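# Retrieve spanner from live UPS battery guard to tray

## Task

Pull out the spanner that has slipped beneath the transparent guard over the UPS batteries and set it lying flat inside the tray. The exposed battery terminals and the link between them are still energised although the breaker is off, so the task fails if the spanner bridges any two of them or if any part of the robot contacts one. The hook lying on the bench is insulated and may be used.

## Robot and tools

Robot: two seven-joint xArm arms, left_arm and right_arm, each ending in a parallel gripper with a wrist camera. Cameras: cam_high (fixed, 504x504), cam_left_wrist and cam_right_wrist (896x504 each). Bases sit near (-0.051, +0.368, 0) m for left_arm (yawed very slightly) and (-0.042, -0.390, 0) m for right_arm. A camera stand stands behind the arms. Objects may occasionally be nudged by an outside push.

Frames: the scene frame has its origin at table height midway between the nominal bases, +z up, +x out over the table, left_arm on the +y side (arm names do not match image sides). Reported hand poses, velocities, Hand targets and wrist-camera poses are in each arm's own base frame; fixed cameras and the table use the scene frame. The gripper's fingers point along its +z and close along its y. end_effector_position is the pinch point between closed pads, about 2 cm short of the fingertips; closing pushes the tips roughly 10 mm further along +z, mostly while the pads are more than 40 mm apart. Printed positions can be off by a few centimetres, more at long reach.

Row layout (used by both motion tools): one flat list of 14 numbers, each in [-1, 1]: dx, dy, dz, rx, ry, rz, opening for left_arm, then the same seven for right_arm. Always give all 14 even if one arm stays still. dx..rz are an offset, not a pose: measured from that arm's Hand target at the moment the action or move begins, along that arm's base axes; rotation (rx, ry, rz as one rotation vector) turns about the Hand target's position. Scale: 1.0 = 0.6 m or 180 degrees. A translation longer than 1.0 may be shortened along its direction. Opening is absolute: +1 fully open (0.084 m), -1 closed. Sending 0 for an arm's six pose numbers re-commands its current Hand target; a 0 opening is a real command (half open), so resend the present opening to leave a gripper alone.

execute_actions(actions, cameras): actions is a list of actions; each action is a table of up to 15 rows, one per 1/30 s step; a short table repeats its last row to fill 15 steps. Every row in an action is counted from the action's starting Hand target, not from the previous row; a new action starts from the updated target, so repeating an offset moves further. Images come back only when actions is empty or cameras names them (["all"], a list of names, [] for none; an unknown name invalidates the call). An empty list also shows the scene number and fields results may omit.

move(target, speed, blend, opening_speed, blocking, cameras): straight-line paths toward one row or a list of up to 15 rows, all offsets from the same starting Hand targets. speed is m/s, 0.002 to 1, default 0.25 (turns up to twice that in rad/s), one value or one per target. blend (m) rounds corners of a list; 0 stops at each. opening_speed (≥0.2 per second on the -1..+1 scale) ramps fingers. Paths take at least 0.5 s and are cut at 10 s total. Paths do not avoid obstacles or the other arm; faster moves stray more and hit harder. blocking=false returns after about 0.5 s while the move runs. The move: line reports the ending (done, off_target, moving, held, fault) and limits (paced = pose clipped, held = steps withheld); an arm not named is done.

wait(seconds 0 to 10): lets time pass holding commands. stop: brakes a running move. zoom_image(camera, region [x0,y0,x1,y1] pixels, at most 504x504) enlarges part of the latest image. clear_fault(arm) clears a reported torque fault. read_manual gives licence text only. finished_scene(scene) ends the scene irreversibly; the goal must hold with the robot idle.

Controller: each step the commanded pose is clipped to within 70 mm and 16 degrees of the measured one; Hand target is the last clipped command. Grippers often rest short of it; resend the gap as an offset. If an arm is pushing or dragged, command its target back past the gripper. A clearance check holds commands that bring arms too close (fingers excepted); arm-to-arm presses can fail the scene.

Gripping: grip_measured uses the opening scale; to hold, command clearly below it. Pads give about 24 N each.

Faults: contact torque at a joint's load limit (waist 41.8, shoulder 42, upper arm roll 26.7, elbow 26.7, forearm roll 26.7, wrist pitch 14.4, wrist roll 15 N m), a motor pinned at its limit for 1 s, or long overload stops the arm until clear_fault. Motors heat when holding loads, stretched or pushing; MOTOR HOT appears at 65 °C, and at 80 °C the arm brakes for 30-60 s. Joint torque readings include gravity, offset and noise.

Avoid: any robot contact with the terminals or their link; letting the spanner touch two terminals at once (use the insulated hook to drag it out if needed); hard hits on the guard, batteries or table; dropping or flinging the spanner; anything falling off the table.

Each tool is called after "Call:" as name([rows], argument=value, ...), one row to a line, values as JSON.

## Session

Call:
execute_actions(actions=[])

Call:
zoom_image(camera="cam_high", region=[130, 180, 370, 420])

Scene clock: 0.00 s.
left_arm: end_effector_position=(+0.3482, +0.0915, +0.1714) grip_measured=+1.00 end_effector_quat_wxyz=(-0.041, -0.566, +0.687, -0.454) | right_arm: end_effector_position=(+0.2555, +0.1068, +0.2814) grip_measured=+1.00 end_effector_quat_wxyz=(+0.198, +0.620, -0.609, +0.454)
Joint positions: left_arm=[-0.636 -0.908 1.384 0.482 -0.089 0.749 2.451 0.084] | right_arm=[-0.334 -1.021 1.145 0.659 -0.144 1.375 2.054 0.084]
Joint velocities: within noise
Joint torques (N m): no reading
Hand target: left_arm +0.3482, +0.0915, +0.1714; -0.041, -0.566, +0.687, -0.454 | right_arm +0.2555, +0.1068, +0.2814; +0.198, +0.620, -0.609, +0.454
Tool commands: left_gripper/opening=+1.0 right_gripper/opening=+1.0

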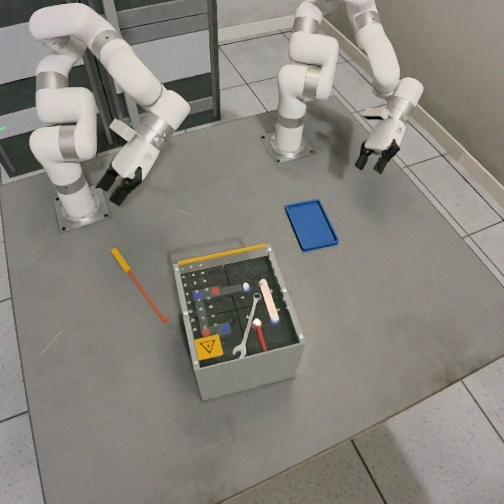

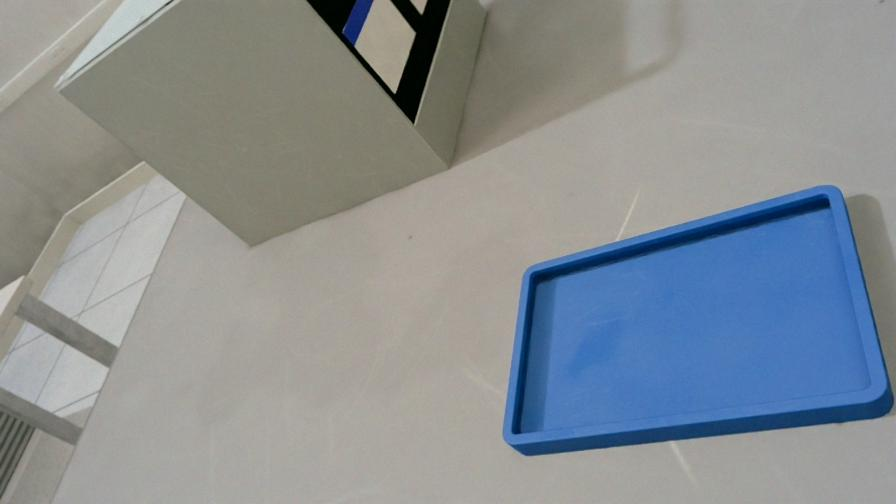

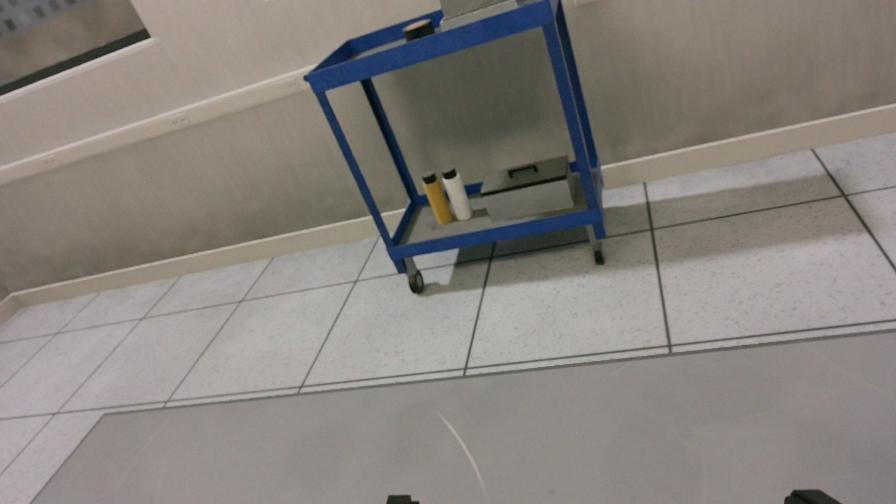

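Scaled by 2.100 from the camera's 504x504 image, which has a finer 720x720 frame.

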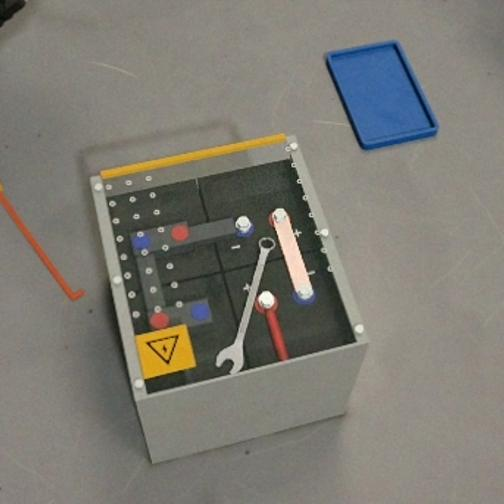

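Call:
move(target=[0,0,0,0,0,0,1,0.0475,-0.0563,-0.169,0.0892,0.3697,0.5431,1], speed=0.4, cameras=["cam_right_wrist","cam_high"])

Scene clock: 84.87 s.
left_arm: end_effector_position=(+0.3482, +0.0915, +0.1714) grip_measured=+1.00 end_effector_quat_wxyz=(-0.041, -0.566, +0.687, -0.454) | right_arm: end_effector_position=(+0.2840, +0.0730, +0.1800) grip_measured=+1.00 end_effector_quat_wxyz=(+0.000, +0.985, +0.173, +0.000)
Joint positions: left_arm=[-0.636 -0.908 1.384 0.482 -0.089 0.749 2.451 0.084] | right_arm=[0.419 -0.586 -0.157 0.454 -0.102 1.036 -0.008 0.084]
Joint torques (N m): left_arm=[-0.13 4.81 -8.24 12.13 -0.39 -0.9 -0.01] | right_arm=[2.96 -1.54 -0.44 18.47 1.96 -0.05 -2.07]
Hand target: left_arm +0.3482, +0.0915, +0.1714; -0.041, -0.566, +0.687, -0.454 | right_arm +0.2840, +0.0730, +0.1800; +0.000, +0.985, +0.173, +0.000
Off the commanded pose: left_arm 0.000 m, 0 deg | right_arm 0.000 m, 0 deg.
move: done
Images, in order (width x height): cam_high 504x504, cam_right_wrist 896x504.

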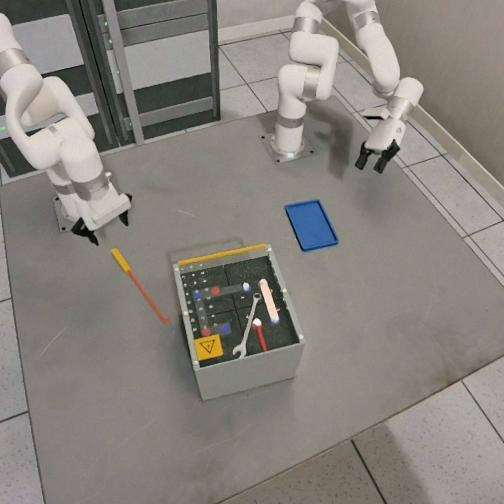

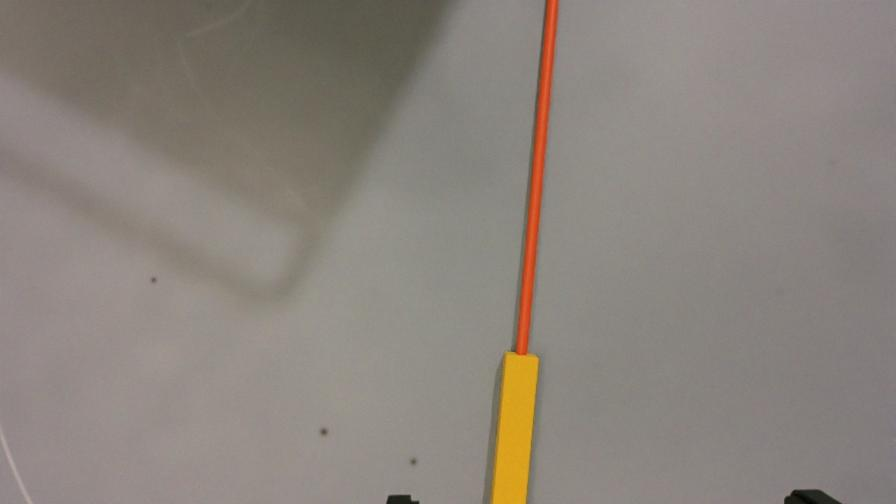

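Call:
move(target=[0,0,0,0,0,0,1,-0.0415,-0.0055,-0.1667,0,0,-0.035,1], speed=0.3, cameras=["cam_right_wrist"])

Scene clock: 95.30 s.
left_arm: end_effector_position=(+0.3482, +0.0915, +0.1714) grip_measured=+1.00 end_effector_quat_wxyz=(-0.041, -0.566, +0.687, -0.454) | right_arm: end_effector_position=(+0.2591, +0.0697, +0.0800) grip_measured=+1.00 end_effector_quat_wxyz=(+0.000, +0.993, +0.118, +0.000)
Joint positions: left_arm=[-0.636 -0.908 1.384 0.482 -0.089 0.749 2.451 0.084] | right_arm=[0.398 -0.451 -0.159 0.217 -0.113 0.666 0.107 0.084]
Joint torques (N m): left_arm=[0.11 4.71 -8.22 12.21 -0.63 -0.92 0] | right_arm=[2.93 -1.79 -0.87 16.42 2.05 -3.07 2]
Hand target: left_arm +0.3482, +0.0915, +0.1714; -0.041, -0.566, +0.687, -0.454 | right_arm +0.2591, +0.0697, +0.0800; +0.000, +0.993, +0.118, +0.000
Off the commanded pose: left_arm 0.000 m, 0 deg | right_arm 0.000 m, 0 deg.
move: done
Images, in order (width x height): cam_right_wrist 896x504.

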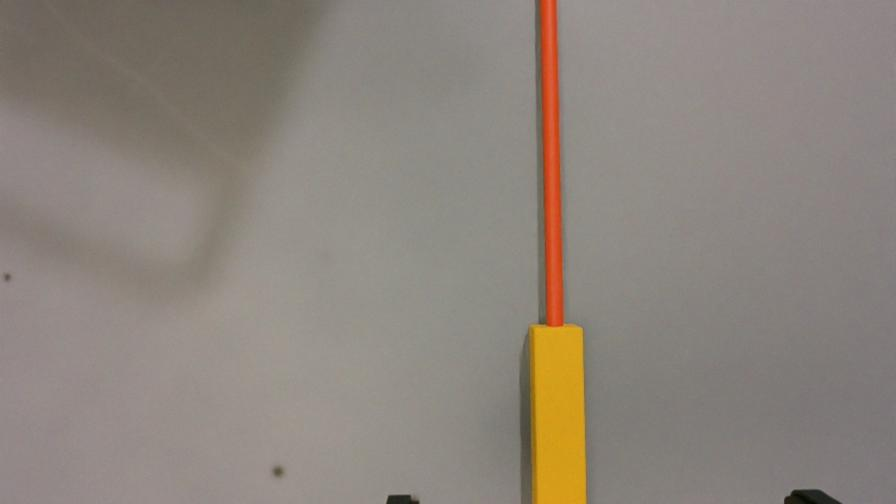

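Call:
move([
  [0,0,0,0,0,0,1,0,-0.0015,-0.1008,0,0,0,1],
  [0,0,0,0,0,0,1,0,-0.0015,-0.1008,0,0,0,-0.95],
  [0,0,0,0,0,0,1,0,-0.0015,0.1,0,0,0,-0.95],
], speed=[0.15,0.1,0.2], cameras=["cam_right_wrist","cam_high"])

Scene clock: 110.40 s.
left_arm: end_effector_position=(+0.3482, +0.0915, +0.1714) grip_measured=+1.00 end_effector_quat_wxyz=(-0.041, -0.566, +0.687, -0.454) | right_arm: end_effector_position=(+0.2591, +0.0688, +0.1399) grip_measured=-0.64 end_effector_quat_wxyz=(+0.000, +0.993, +0.118, +0.000)
Joint positions: left_arm=[-0.636 -0.908 1.384 0.482 -0.089 0.749 2.451 0.084] | right_arm=[0.398 -0.627 -0.143 0.304 -0.106 0.93 0.107 0.016]
Joint torques (N m): left_arm=[0.12 4.96 -8.37 12.22 -0.71 -0.91 -0.07] | right_arm=[-3.81 -8.61 2.88 18.26 1.78 -0.26 2.36]
Hand target: left_arm +0.3482, +0.0915, +0.1714; -0.041, -0.566, +0.687, -0.454 | right_arm +0.2591, +0.0688, +0.1400; +0.000, +0.993, +0.118, +0.000
Off the commanded pose: left_arm 0.000 m, 0 deg | right_arm 0.000 m, 0 deg.
move: done
Images, in order (width x height): cam_high 504x504, cam_right_wrist 896x504.

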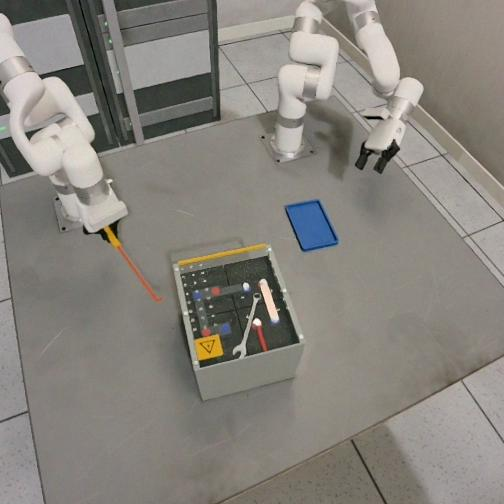

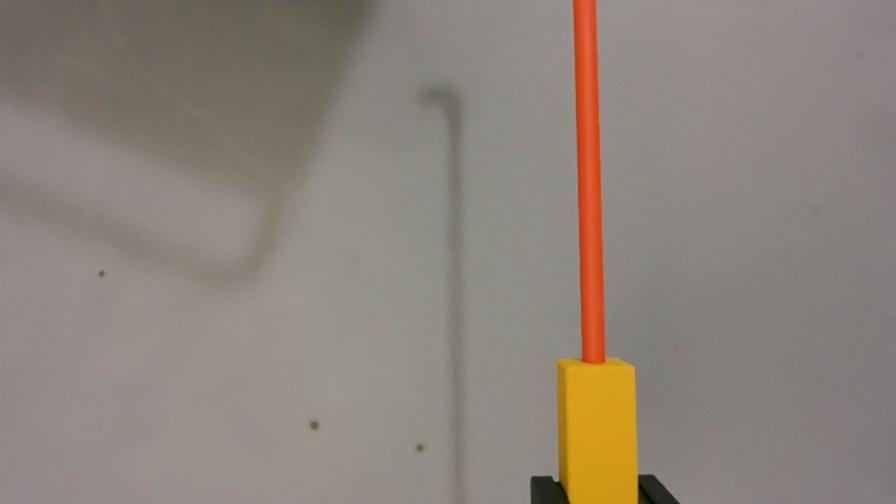

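Call:
move([
  [0,0,0,0,0,0,1,-0.0985,0.3353,0.0333,0,0,-0.0753,-0.95],
  [0,0,0,0,0,0,1,-0.0785,0.6853,-0.0667,0,0,-0.0753,-0.95],
  [0,0,0,0,0,0,1,-0.0785,0.6853,-0.1833,0,0,-0.0753,-0.95],
], speed=[0.35,0.3,0.08], blend=[0.05,0.01,0], cameras=["cam_right_wrist","cam_high"])

Scene clock: 143.03 s.
left_arm: end_effector_position=(+0.3482, +0.0915, +0.1714) grip_measured=+1.00 end_effector_quat_wxyz=(-0.041, -0.566, +0.687, -0.454) | right_arm: end_effector_position=(+0.2120, +0.4800, +0.0300) grip_measured=-0.64 end_effector_quat_wxyz=(+0.000, +1.000, +0.000, +0.000)
Joint positions: left_arm=[-0.636 -0.908 1.384 0.482 -0.089 0.749 2.451 0.084] | right_arm=[0.811 0.495 0.358 1.129 -0.268 0.679 1.339 0.016]
Joint torques (N m): left_arm=[-0.06 4.82 -8.37 12.32 -0.62 -0.9 -0.09] | right_arm=[2.65 -20.54 0.99 15.92 -1.19 -3.15 2.37]
Hand target: left_arm +0.3482, +0.0915, +0.1714; -0.041, -0.566, +0.687, -0.454 | right_arm +0.2120, +0.4800, +0.0300; +0.000, +1.000, +0.000, +0.000
Off the commanded pose: left_arm 0.000 m, 0 deg | right_arm 0.000 m, 0 deg.
move: done
Images, in order (width x height): cam_high 504x504, cam_right_wrist 896x504.

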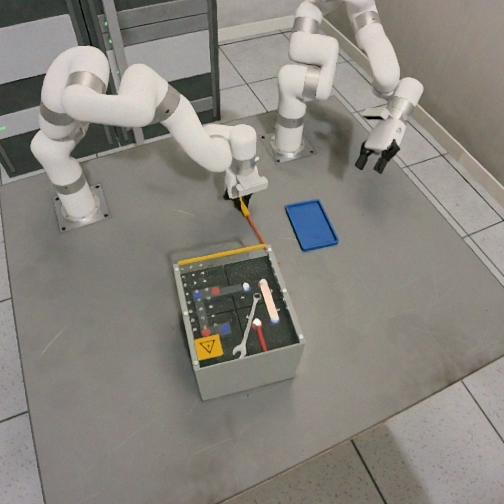

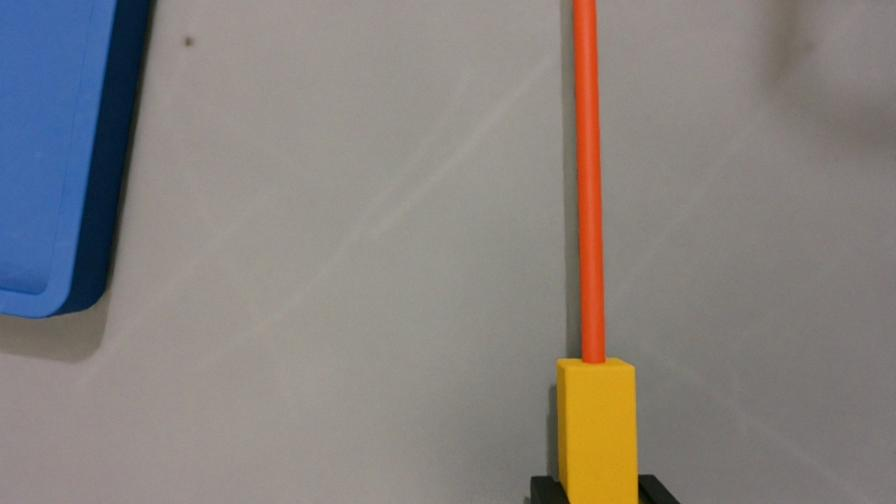

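Call:
move([
  [0,0,0,0,0,0,1,0,0,-0.0092,0,0,0,-0.95],
  [0,0,0,0,0,0,1,0,0,-0.0092,0,0,0,-0.4],
  [0,0,0,0,0,0,1,0,0,0.2,0,0,0,0],
  [-0.2,-0.6063,-0.0523,0.0264,0.3414,0.5216,1,0.4833,-0.2833,0.5,0,0,0,1],
], speed=[0.04,0.1,0.25,0.4], cameras=["all"])

Scene clock: 177.63 s.
left_arm: end_effector_position=(+0.2282, -0.2723, +0.1400) grip_measured=+1.00 end_effector_quat_wxyz=(+0.000, +1.000, +0.013, +0.000) | right_arm: end_effector_position=(+0.5020, +0.3100, +0.3300) grip_measured=+1.00 end_effector_quat_wxyz=(+0.000, +1.000, +0.000, +0.000)
Joint positions: left_arm=[-0.122 -0.36 -0.743 0.578 -0.315 0.873 -0.652 0.084] | right_arm=[0.413 0.438 0.205 1.982 -0.087 1.553 0.6 0.084]
Joint torques (N m): left_arm=[4.37 -2.2 0.98 23.97 2.92 -0.67 -0.96] | right_arm=[2.81 -22.83 2.3 18.03 -0.44 -0.09 -1.31]
Hand target: left_arm +0.2282, -0.2723, +0.1400; +0.000, +1.000, +0.013, +0.000 | right_arm +0.5020, +0.3100, +0.3300; +0.000, +1.000, +0.000, +0.000
Off the commanded pose: left_arm 0.000 m, 0 deg | right_arm 0.000 m, 0 deg.
move: done

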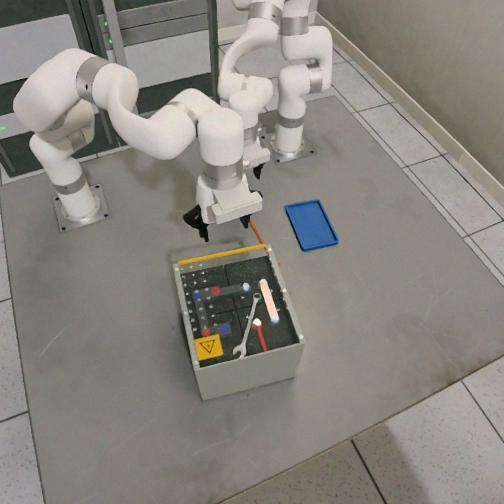

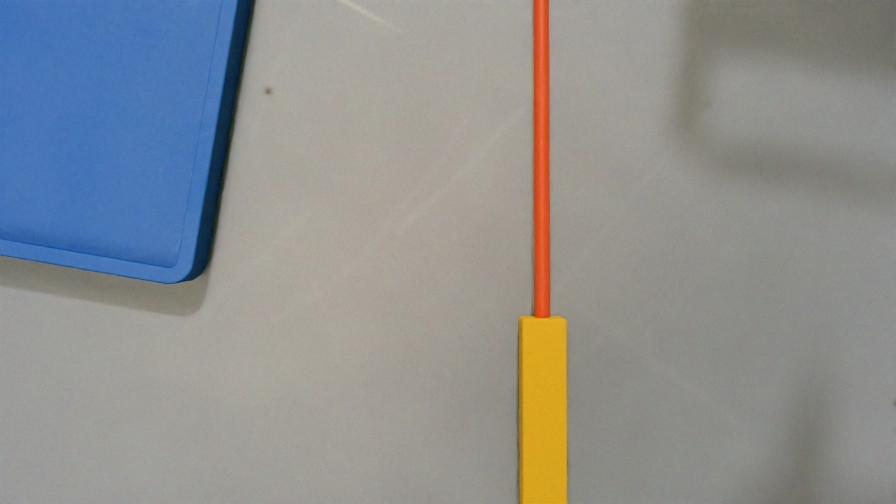

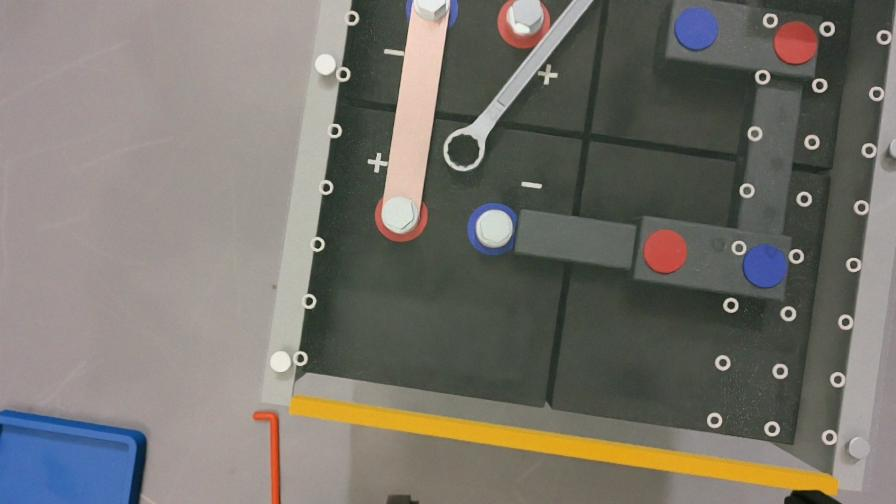

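Call:
move(target=[0,0,-0.0833,0,0,0,1,0,0,0,0,0,0,1], speed=0.2, cameras=["cam_left_wrist"])

Scene clock: 207.67 s.
left_arm: end_effector_position=(+0.2282, -0.2723, +0.0900) grip_measured=+1.00 end_effector_quat_wxyz=(+0.000, +1.000, +0.013, +0.000) | right_arm: end_effector_position=(+0.5020, +0.3100, +0.3300) grip_measured=+1.00 end_effector_quat_wxyz=(+0.000, +1.000, +0.000, +0.000)
Joint positions: left_arm=[-0.079 -0.215 -0.815 0.515 -0.248 0.678 -0.714 0.084] | right_arm=[0.413 0.438 0.205 1.982 -0.087 1.553 0.6 0.084]
Joint torques (N m): left_arm=[4.17 -3.45 -0.1 22.3 3 -3.22 -0.97] | right_arm=[2.72 -24.14 2.32 13.97 1.25 -0.3 1.11]
Hand target: left_arm +0.2282, -0.2723, +0.0900; +0.000, +1.000, +0.013, +0.000 | right_arm +0.5020, +0.3100, +0.3300; +0.000, +1.000, +0.000, +0.000
Off the commanded pose: left_arm 0.000 m, 0 deg | right_arm 0.000 m, 0 deg.
move: done
Images, in order (width x height): cam_left_wrist 896x504.

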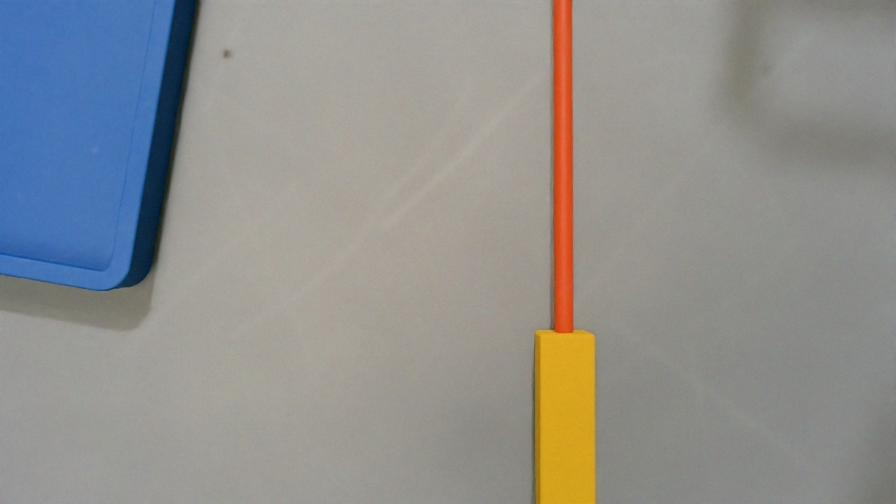

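Call:
move([
  [0,0,-0.1183,0,0,0,1,0,0,0,0,0,0,1],
  [0,0,-0.1183,0,0,0,-0.95,0,0,0,0,0,0,1],
  [0,0,0.1,0,0,0,-0.95,0,0,0,0,0,0,1],
], speed=[0.12,0.1,0.2], cameras=["cam_left_wrist"])

Call:
zoom_image(camera="cam_left_wrist", region=[400, 0, 896, 504])

Scene clock: 225.70 s.
left_arm: end_effector_position=(+0.2282, -0.2723, +0.1500) grip_measured=-0.65 end_effector_quat_wxyz=(+0.000, +1.000, +0.013, +0.000) | right_arm: end_effector_position=(+0.5020, +0.3100, +0.3300) grip_measured=+1.00 end_effector_quat_wxyz=(+0.000, +1.000, +0.000, +0.000)
Joint positions: left_arm=[-0.095 -0.394 -0.76 0.594 -0.339 0.915 -0.63 0.016] | right_arm=[0.413 0.438 0.205 1.982 -0.087 1.553 0.6 0.084]
Joint torques (N m): left_arm=[-4.39 -7.98 4.91 24.41 -3.19 -0.84 1.07] | right_arm=[2.86 -25.95 2.31 12.7 1.27 -0.61 1.06]
Hand target: left_arm +0.2282, -0.2723, +0.1500; +0.000, +1.000, +0.013, +0.000 | right_arm +0.5020, +0.3100, +0.3300; +0.000, +1.000, +0.000, +0.000
Off the commanded pose: left_arm 0.000 m, 0 deg | right_arm 0.000 m, 0 deg.
move: done
Images, in order (width x height): cam_left_wrist 896x504.

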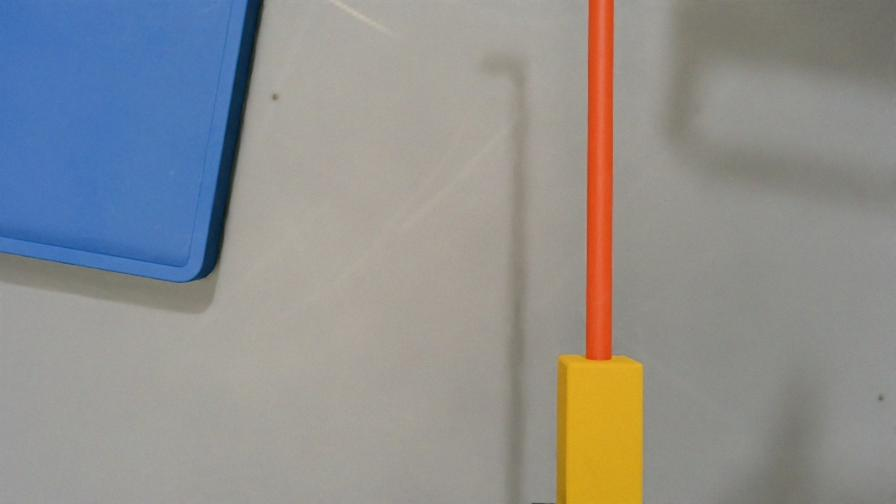

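Scaled by 1.000.

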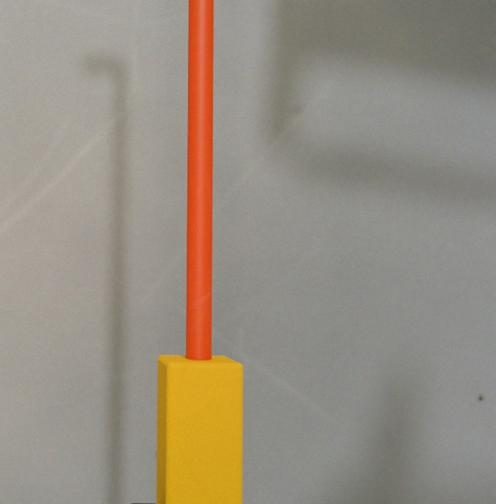

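Call:
move([
  [0,0,0.08,0,0,0,-0.95,-0.22,-0.1,0,0,0,0,1],
  [0,0,0.08,0,0,0,-0.95,-0.1267,-0.085,-0.275,0.0523,-0.4978,0.0523,0],
  [0.02,-0.1245,0.1417,-0.4997,0.0288,-0.0418,-0.95,-0.1267,-0.085,-0.275,0.0523,-0.4978,0.0523,0],
], speed=[0.35,0.35,0.3], blend=[0.04,0.01,0], cameras=["cam_high","cam_right_wrist"])

Scene clock: 313.20 s.
left_arm: end_effector_position=(+0.2402, -0.3470, +0.2350) grip_measured=-0.65 end_effector_quat_wxyz=(+0.705, +0.705, -0.049, -0.050) | right_arm: end_effector_position=(+0.4260, +0.2590, +0.1650) grip_measured=-0.01 end_effector_quat_wxyz=(-0.073, +0.704, +0.074, +0.703)
Joint positions: left_arm=[-0.436 -0.1 0.066 0.407 -1.77 1.454 1.076 0.016] | right_arm=[-1.111 -0.444 1.991 0.481 -2.399 1.09 3.253 0.044]
Joint torques (N m): left_arm=[4.18 -7.83 1.82 20.3 0.06 3.42 1.24] | right_arm=[-3.21 4.43 -3.87 10.06 1.79 3.32 1.61]
Hand target: left_arm +0.2402, -0.3470, +0.2350; +0.705, +0.705, -0.049, -0.050 | right_arm +0.4260, +0.2590, +0.1650; -0.073, +0.704, +0.074, +0.703
Off the commanded pose: left_arm 0.000 m, 0 deg | right_arm 0.000 m, 0 deg.
move: done; blend cut to 0 m at target 2; limits=paced
Images, in order (width x height): cam_high 504x504, cam_right_wrist 896x504.

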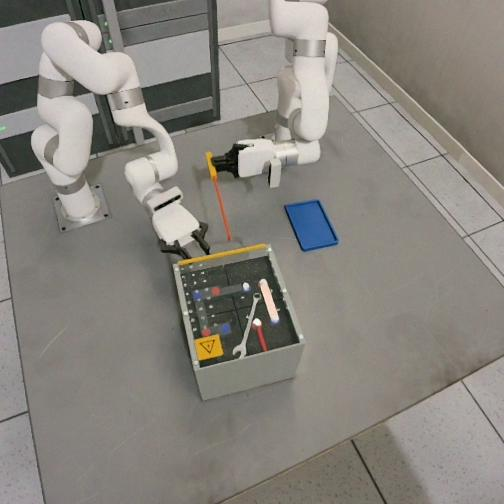

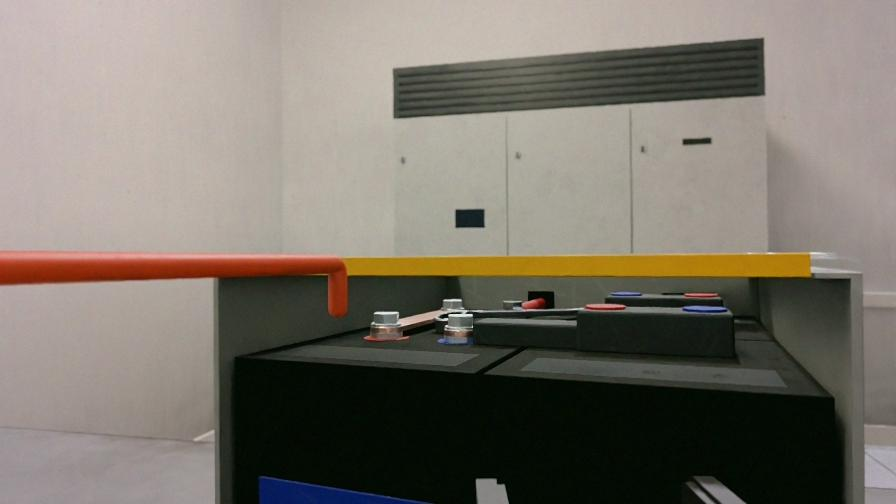

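Call:
zoom_image(camera="cam_right_wrist", region=[340, 250, 560, 380])

Scaled by 2.291 from the camera's 896x504 image, which has a finer 1280x720 frame.

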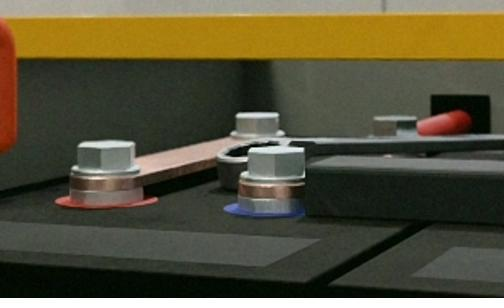

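Call:
move(target=[0.025,0.0175,-0.0192,-0.0008,-0.0055,0,-0.95,0,0,0,0,0,0,0], speed=0.15, cameras=["cam_right_wrist"])

Call:
zoom_image(camera="cam_right_wrist", region=[300, 240, 500, 360])

Scene clock: 363.83 s.
left_arm: end_effector_position=(+0.2552, -0.3365, +0.2235) grip_measured=-0.65 end_effector_quat_wxyz=(+0.706, +0.705, -0.056, -0.044) | right_arm: end_effector_position=(+0.4260, +0.2590, +0.1650) grip_measured=-0.01 end_effector_quat_wxyz=(-0.073, +0.704, +0.074, +0.703)
Joint positions: left_arm=[-0.408 -0.026 0.096 0.446 -1.723 1.491 1.122 0.016] | right_arm=[-1.111 -0.444 1.991 0.481 -2.399 1.09 3.253 0.044]
Joint torques (N m): left_arm=[4.37 -8.59 1.67 19.57 1.81 3.62 1.21] | right_arm=[-3.19 4.51 -3.9 8.97 1.92 2.95 0.76]
Hand target: left_arm +0.2552, -0.3365, +0.2235; +0.706, +0.705, -0.056, -0.044 | right_arm +0.4260, +0.2590, +0.1650; -0.073, +0.704, +0.074, +0.703
Off the commanded pose: left_arm 0.000 m, 0 deg | right_arm 0.000 m, 0 deg.
move: done
Images, in order (width x height): cam_right_wrist 896x504.

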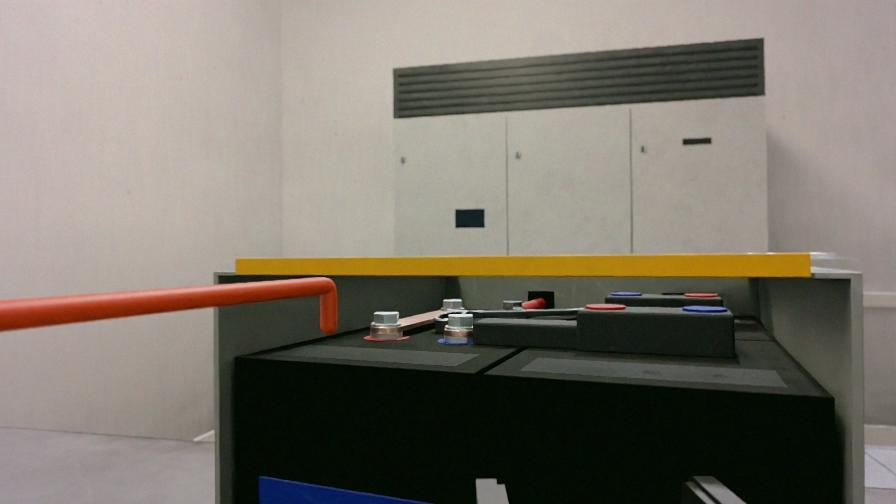

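Scaled by 2.520 from the camera's 896x504 image, which has a finer 1280x720 frame.

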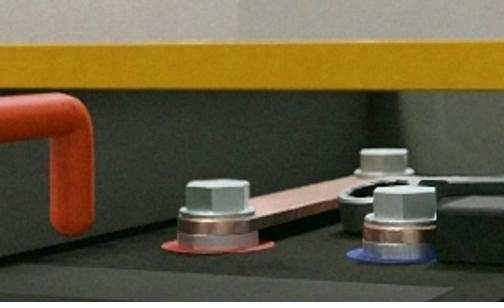

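Call:
move([
  [0.0495,-0.0071,-0.0033,0,0,0,-0.95,0,0,0,0,0,0,0],
  [0.099,-0.0141,0,0,0,0,-0.95,-0.0933,-0.015,0.275,-0.0523,0.4978,-0.0523,0],
  [0.099,-0.0141,0,0,0,0,-0.95,0.16,0.085,0.275,-0.0523,0.4978,-0.0523,0],
], speed=[0.06,0.3,0.3], blend=[0.004,0.03,0], cameras=["cam_right_wrist"])

Scene clock: 388.83 s.
left_arm: end_effector_position=(+0.3146, -0.3449, +0.2235) grip_measured=-0.65 end_effector_quat_wxyz=(+0.706, +0.705, -0.056, -0.044) | right_arm: end_effector_position=(+0.5220, +0.3100, +0.3300) grip_measured=-0.01 end_effector_quat_wxyz=(+0.000, +1.000, +0.000, +0.000)
Joint positions: left_arm=[-0.391 0.133 0.111 0.644 -1.701 1.515 1.079 0.016] | right_arm=[-0.07 0.831 1.312 2.164 -0.821 1.794 0.894 0.044]
Joint torques (N m): left_arm=[4.16 -12.23 1.6 20.41 1.64 3.49 -0.71] | right_arm=[2.85 -22.6 7.25 12.43 -1.23 -0.1 -2.13]
Hand target: left_arm +0.3146, -0.3449, +0.2235; +0.706, +0.705, -0.056, -0.044 | right_arm +0.5220, +0.3100, +0.3300; +0.000, +1.000, +0.000, +0.000
Off the commanded pose: left_arm 0.000 m, 0 deg | right_arm 0.000 m, 0 deg.
move: done; limits=paced
Images, in order (width x height): cam_right_wrist 896x504.

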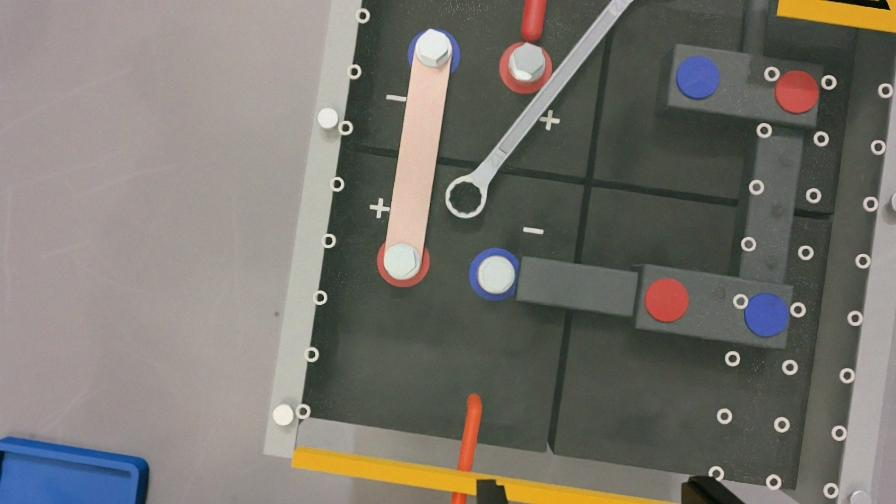

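Call:
move([
  [0.064,0.0098,0,0,0,0,-0.95,0,0,0,0,0,0,0],
  [0.1002,0.0065,0,0,0,0,-0.95,0,0,0,0,0,0,0],
], speed=0.1, blend=[0.005,0], cameras=["cam_right_wrist"])

Call:
zoom_image(camera="cam_right_wrist", region=[370, 140, 560, 310])

Scene clock: 410.70 s.
left_arm: end_effector_position=(+0.3747, -0.3410, +0.2235) grip_measured=-0.65 end_effector_quat_wxyz=(+0.706, +0.705, -0.056, -0.044) | right_arm: end_effector_position=(+0.5220, +0.3100, +0.3300) grip_measured=-0.01 end_effector_quat_wxyz=(+0.000, +1.000, +0.000, +0.000)
Joint positions: left_arm=[-0.358 0.277 0.136 0.842 -1.664 1.555 1.02 0.016] | right_arm=[-0.069 0.831 1.312 2.164 -0.821 1.794 0.894 0.044]
Joint torques (N m): left_arm=[4.22 -15.15 1.09 20.78 1.43 3.36 -0.81] | right_arm=[2.58 -22.63 7.44 12.46 -1.17 -0.15 -2.1]
Hand target: left_arm +0.3747, -0.3410, +0.2235; +0.706, +0.705, -0.056, -0.044 | right_arm +0.5220, +0.3100, +0.3300; +0.000, +1.000, +0.000, +0.000
Off the commanded pose: left_arm 0.000 m, 0 deg | right_arm 0.000 m, 0 deg.
move: done
Images, in order (width x height): cam_right_wrist 896x504.

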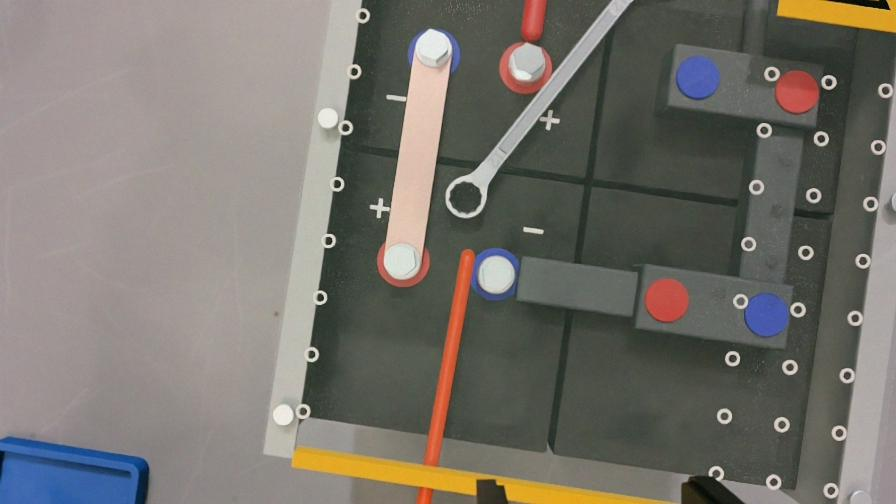

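Scaled by 2.653 from the camera's 896x504 image, which has a finer 1280x720 frame.

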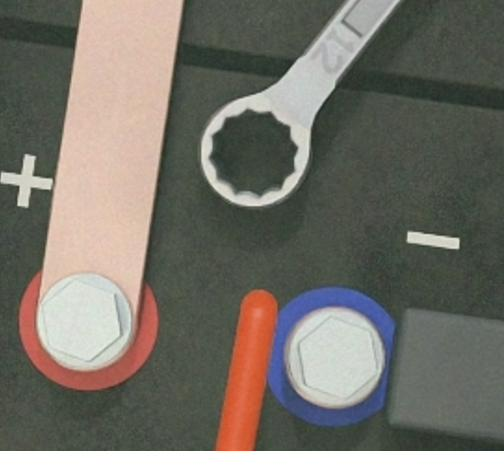

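Call:
move(target=[0.0432,0.0017,0,0,0,0,-0.95,0,0,0,0,0,0,0], speed=0.05, cameras=["cam_right_wrist"])

Call:
zoom_image(camera="cam_right_wrist", region=[370, 140, 560, 310])

Scene clock: 461.37 s.
left_arm: end_effector_position=(+0.4006, -0.3400, +0.2235) grip_measured=-0.65 end_effector_quat_wxyz=(+0.706, +0.705, -0.056, -0.044) | right_arm: end_effector_position=(+0.5220, +0.3100, +0.3300) grip_measured=-0.01 end_effector_quat_wxyz=(+0.000, +1.000, +0.000, +0.000)
Joint positions: left_arm=[-0.345 0.339 0.143 0.932 -1.656 1.571 0.99 0.016] | right_arm=[-0.069 0.831 1.312 2.164 -0.821 1.794 0.894 0.044]
Joint torques (N m): left_arm=[4.26 -16.44 1.67 21.18 1.29 3.37 -0.95] | right_arm=[2.88 -22.68 8.9 12.37 -0.86 -0.11 -2.18]
Hand target: left_arm +0.4006, -0.3400, +0.2235; +0.706, +0.705, -0.056, -0.044 | right_arm +0.5220, +0.3100, +0.3300; +0.000, +1.000, +0.000, +0.000
Off the commanded pose: left_arm 0.000 m, 0 deg | right_arm 0.000 m, 0 deg.
move: done
Images, in order (width x height): cam_right_wrist 896x504.

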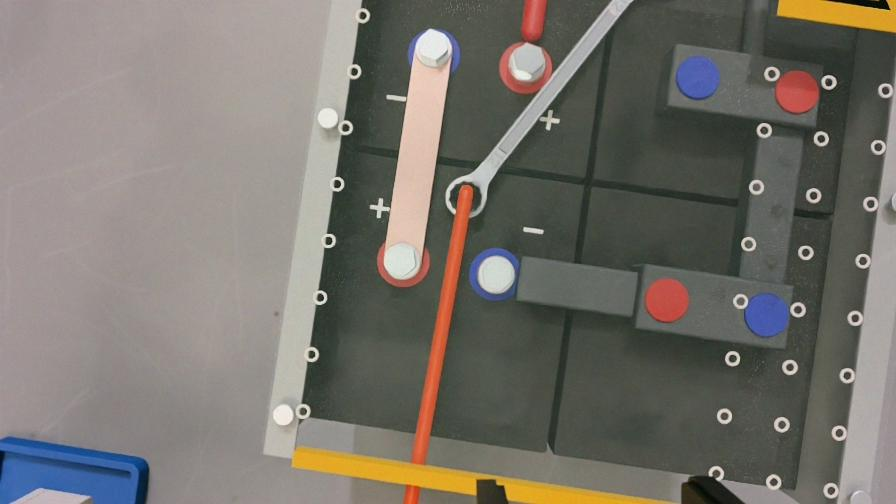

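Scaled by 2.653 from the camera's 896x504 image, which has a finer 1280x720 frame.

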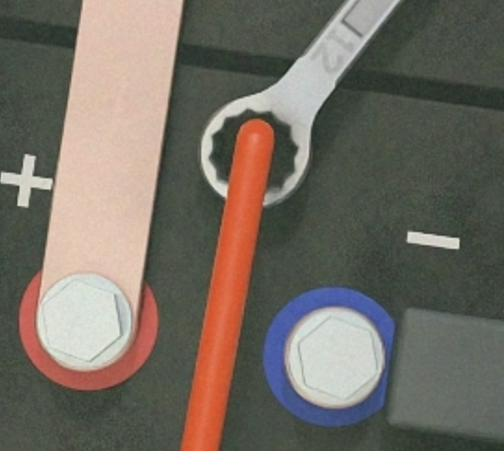

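Call:
move(target=[-0.0017,0,-0.0175,0,0,0,-0.95,0,0,0,0,0,0,0], speed=0.04, cameras=["cam_right_wrist"])

Call:
zoom_image(camera="cam_right_wrist", region=[370, 140, 560, 310])

Scene clock: 470.30 s.
left_arm: end_effector_position=(+0.3996, -0.3400, +0.2130) grip_measured=-0.65 end_effector_quat_wxyz=(+0.706, +0.705, -0.056, -0.043) | right_arm: end_effector_position=(+0.5220, +0.3100, +0.3300) grip_measured=-0.01 end_effector_quat_wxyz=(+0.000, +1.000, +0.000, +0.000)
Joint positions: left_arm=[-0.345 0.363 0.142 0.932 -1.658 1.574 1.014 0.016] | right_arm=[-0.069 0.831 1.312 2.164 -0.821 1.794 0.894 0.044]
Joint torques (N m): left_arm=[4.22 -16.7 -1.84 21.08 -4.79 3.42 1.18] | right_arm=[2.6 -23.21 9.66 12.41 -0.23 -0.18 -2.04]
Hand target: left_arm +0.3996, -0.3400, +0.2130; +0.706, +0.705, -0.056, -0.044 | right_arm +0.5220, +0.3100, +0.3300; +0.000, +1.000, +0.000, +0.000
Off the commanded pose: left_arm 0.000 m, 0 deg | right_arm 0.000 m, 0 deg.
move: done
Images, in order (width x height): cam_right_wrist 896x504.

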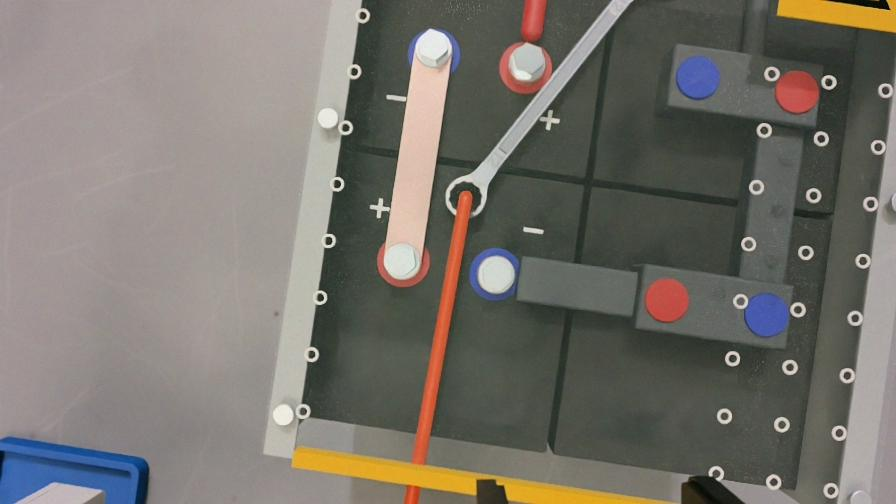

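Scaled by 2.653 from the camera's 896x504 image, which has a finer 1280x720 frame.

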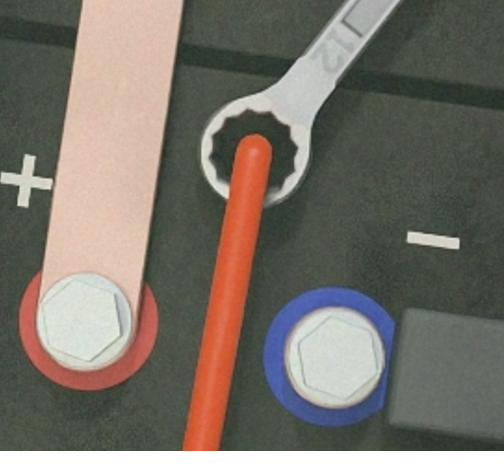

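Call:
move(target=[-0.0333,0.0073,0,0,0,0,-0.95,0,0,0,0,0,0,0], speed=0.03, cameras=["cam_right_wrist"])

Call:
zoom_image(camera="cam_right_wrist", region=[370, 140, 560, 310])

Scene clock: 496.30 s.
left_arm: end_effector_position=(+0.3796, -0.3356, +0.2130) grip_measured=-0.65 end_effector_quat_wxyz=(+0.706, +0.705, -0.056, -0.044) | right_arm: end_effector_position=(+0.5220, +0.3100, +0.3300) grip_measured=-0.01 end_effector_quat_wxyz=(+0.000, +1.000, +0.000, +0.000)
Joint positions: left_arm=[-0.347 0.314 0.142 0.859 -1.654 1.571 1.039 0.016] | right_arm=[-0.069 0.831 1.312 2.164 -0.821 1.794 0.894 0.044]
Joint torques (N m): left_arm=[-4.47 -21.58 1.65 11.66 1.59 0.99 1.17] | right_arm=[2.88 -23.59 9.87 12.5 0.03 -0.16 -2.01]
Hand target: left_arm +0.3796, -0.3356, +0.2130; +0.706, +0.705, -0.056, -0.044 | right_arm +0.5220, +0.3100, +0.3300; +0.000, +1.000, +0.000, +0.000
Off the commanded pose: left_arm 0.000 m, 0 deg | right_arm 0.000 m, 0 deg.
move: done
Images, in order (width x height): cam_right_wrist 896x504.

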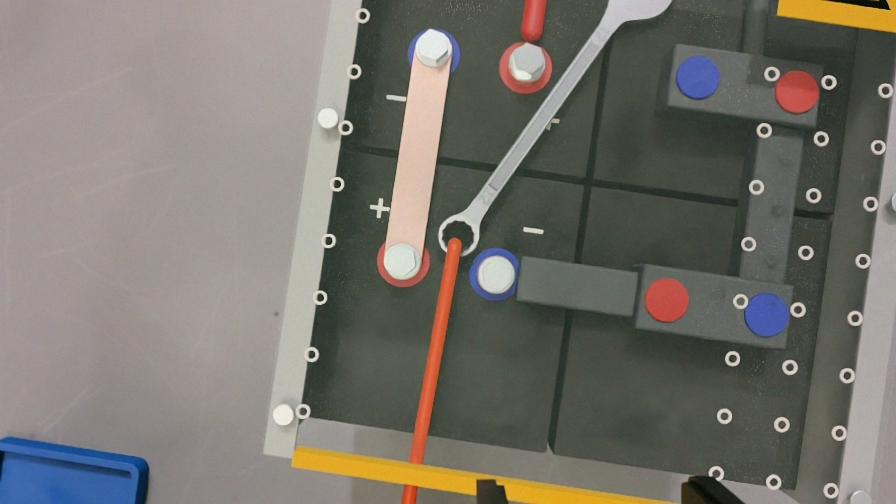

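Scaled by 2.653 from the camera's 896x504 image, which has a finer 1280x720 frame.

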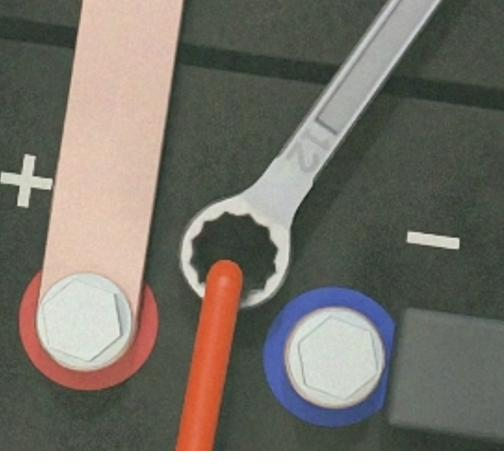

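Call:
move([
  [-0.0225,0.0065,0,0,0,0,-0.95,0,0,0,0,0,0,0],
  [-0.0565,0.0232,0,0,0,0,-0.95,0,0,0,0,0,0,0],
], speed=0.03, blend=[0.002,0], cameras=["cam_right_wrist","cam_high"])

Call:
zoom_image(camera="cam_right_wrist", region=[340, 0, 700, 360])

Call:
zoom_image(camera="cam_high", region=[225, 265, 295, 365])

Scene clock: 519.60 s.
left_arm: end_effector_position=(+0.3457, -0.3217, +0.2130) grip_measured=-0.65 end_effector_quat_wxyz=(+0.706, +0.705, -0.056, -0.044) | right_arm: end_effector_position=(+0.5220, +0.3100, +0.3300) grip_measured=-0.01 end_effector_quat_wxyz=(+0.000, +1.000, +0.000, +0.000)
Joint positions: left_arm=[-0.342 0.227 0.153 0.733 -1.633 1.575 1.079 0.016] | right_arm=[-0.069 0.831 1.312 2.164 -0.821 1.794 0.894 0.044]
Joint torques (N m): left_arm=[4.24 -19.56 1.65 10.98 1.67 3.4 1.12] | right_arm=[2.12 -23.34 9.73 12.27 0.26 -0.22 -1.91]
Hand target: left_arm +0.3457, -0.3217, +0.2130; +0.706, +0.705, -0.056, -0.044 | right_arm +0.5220, +0.3100, +0.3300; +0.000, +1.000, +0.000, +0.000
Off the commanded pose: left_arm 0.000 m, 0 deg | right_arm 0.000 m, 0 deg.
move: done
Images, in order (width x height): cam_high 504x504, cam_right_wrist 896x504.

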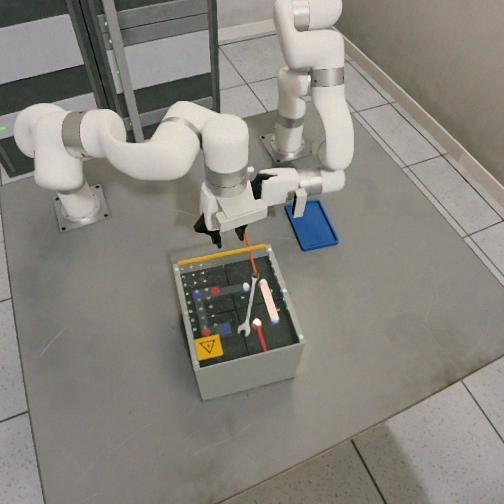

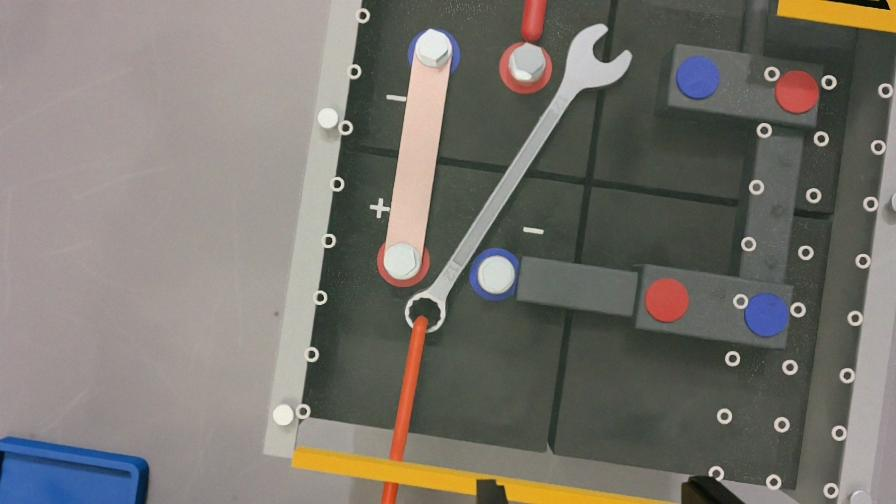

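Scaled by 1.400 from the camera's 896x504 image, which has a finer 1280x720 frame.

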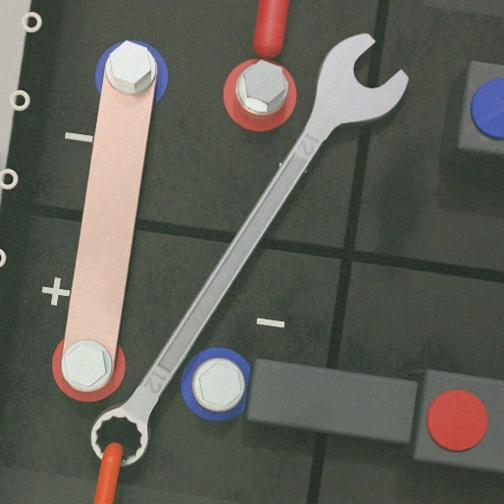

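Scaled by 5.040 from the camera's 504x504 image, which has a finer 720x720 frame.

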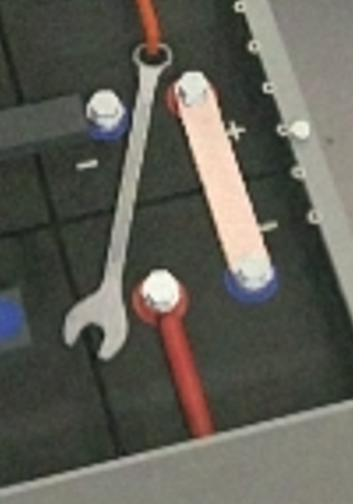

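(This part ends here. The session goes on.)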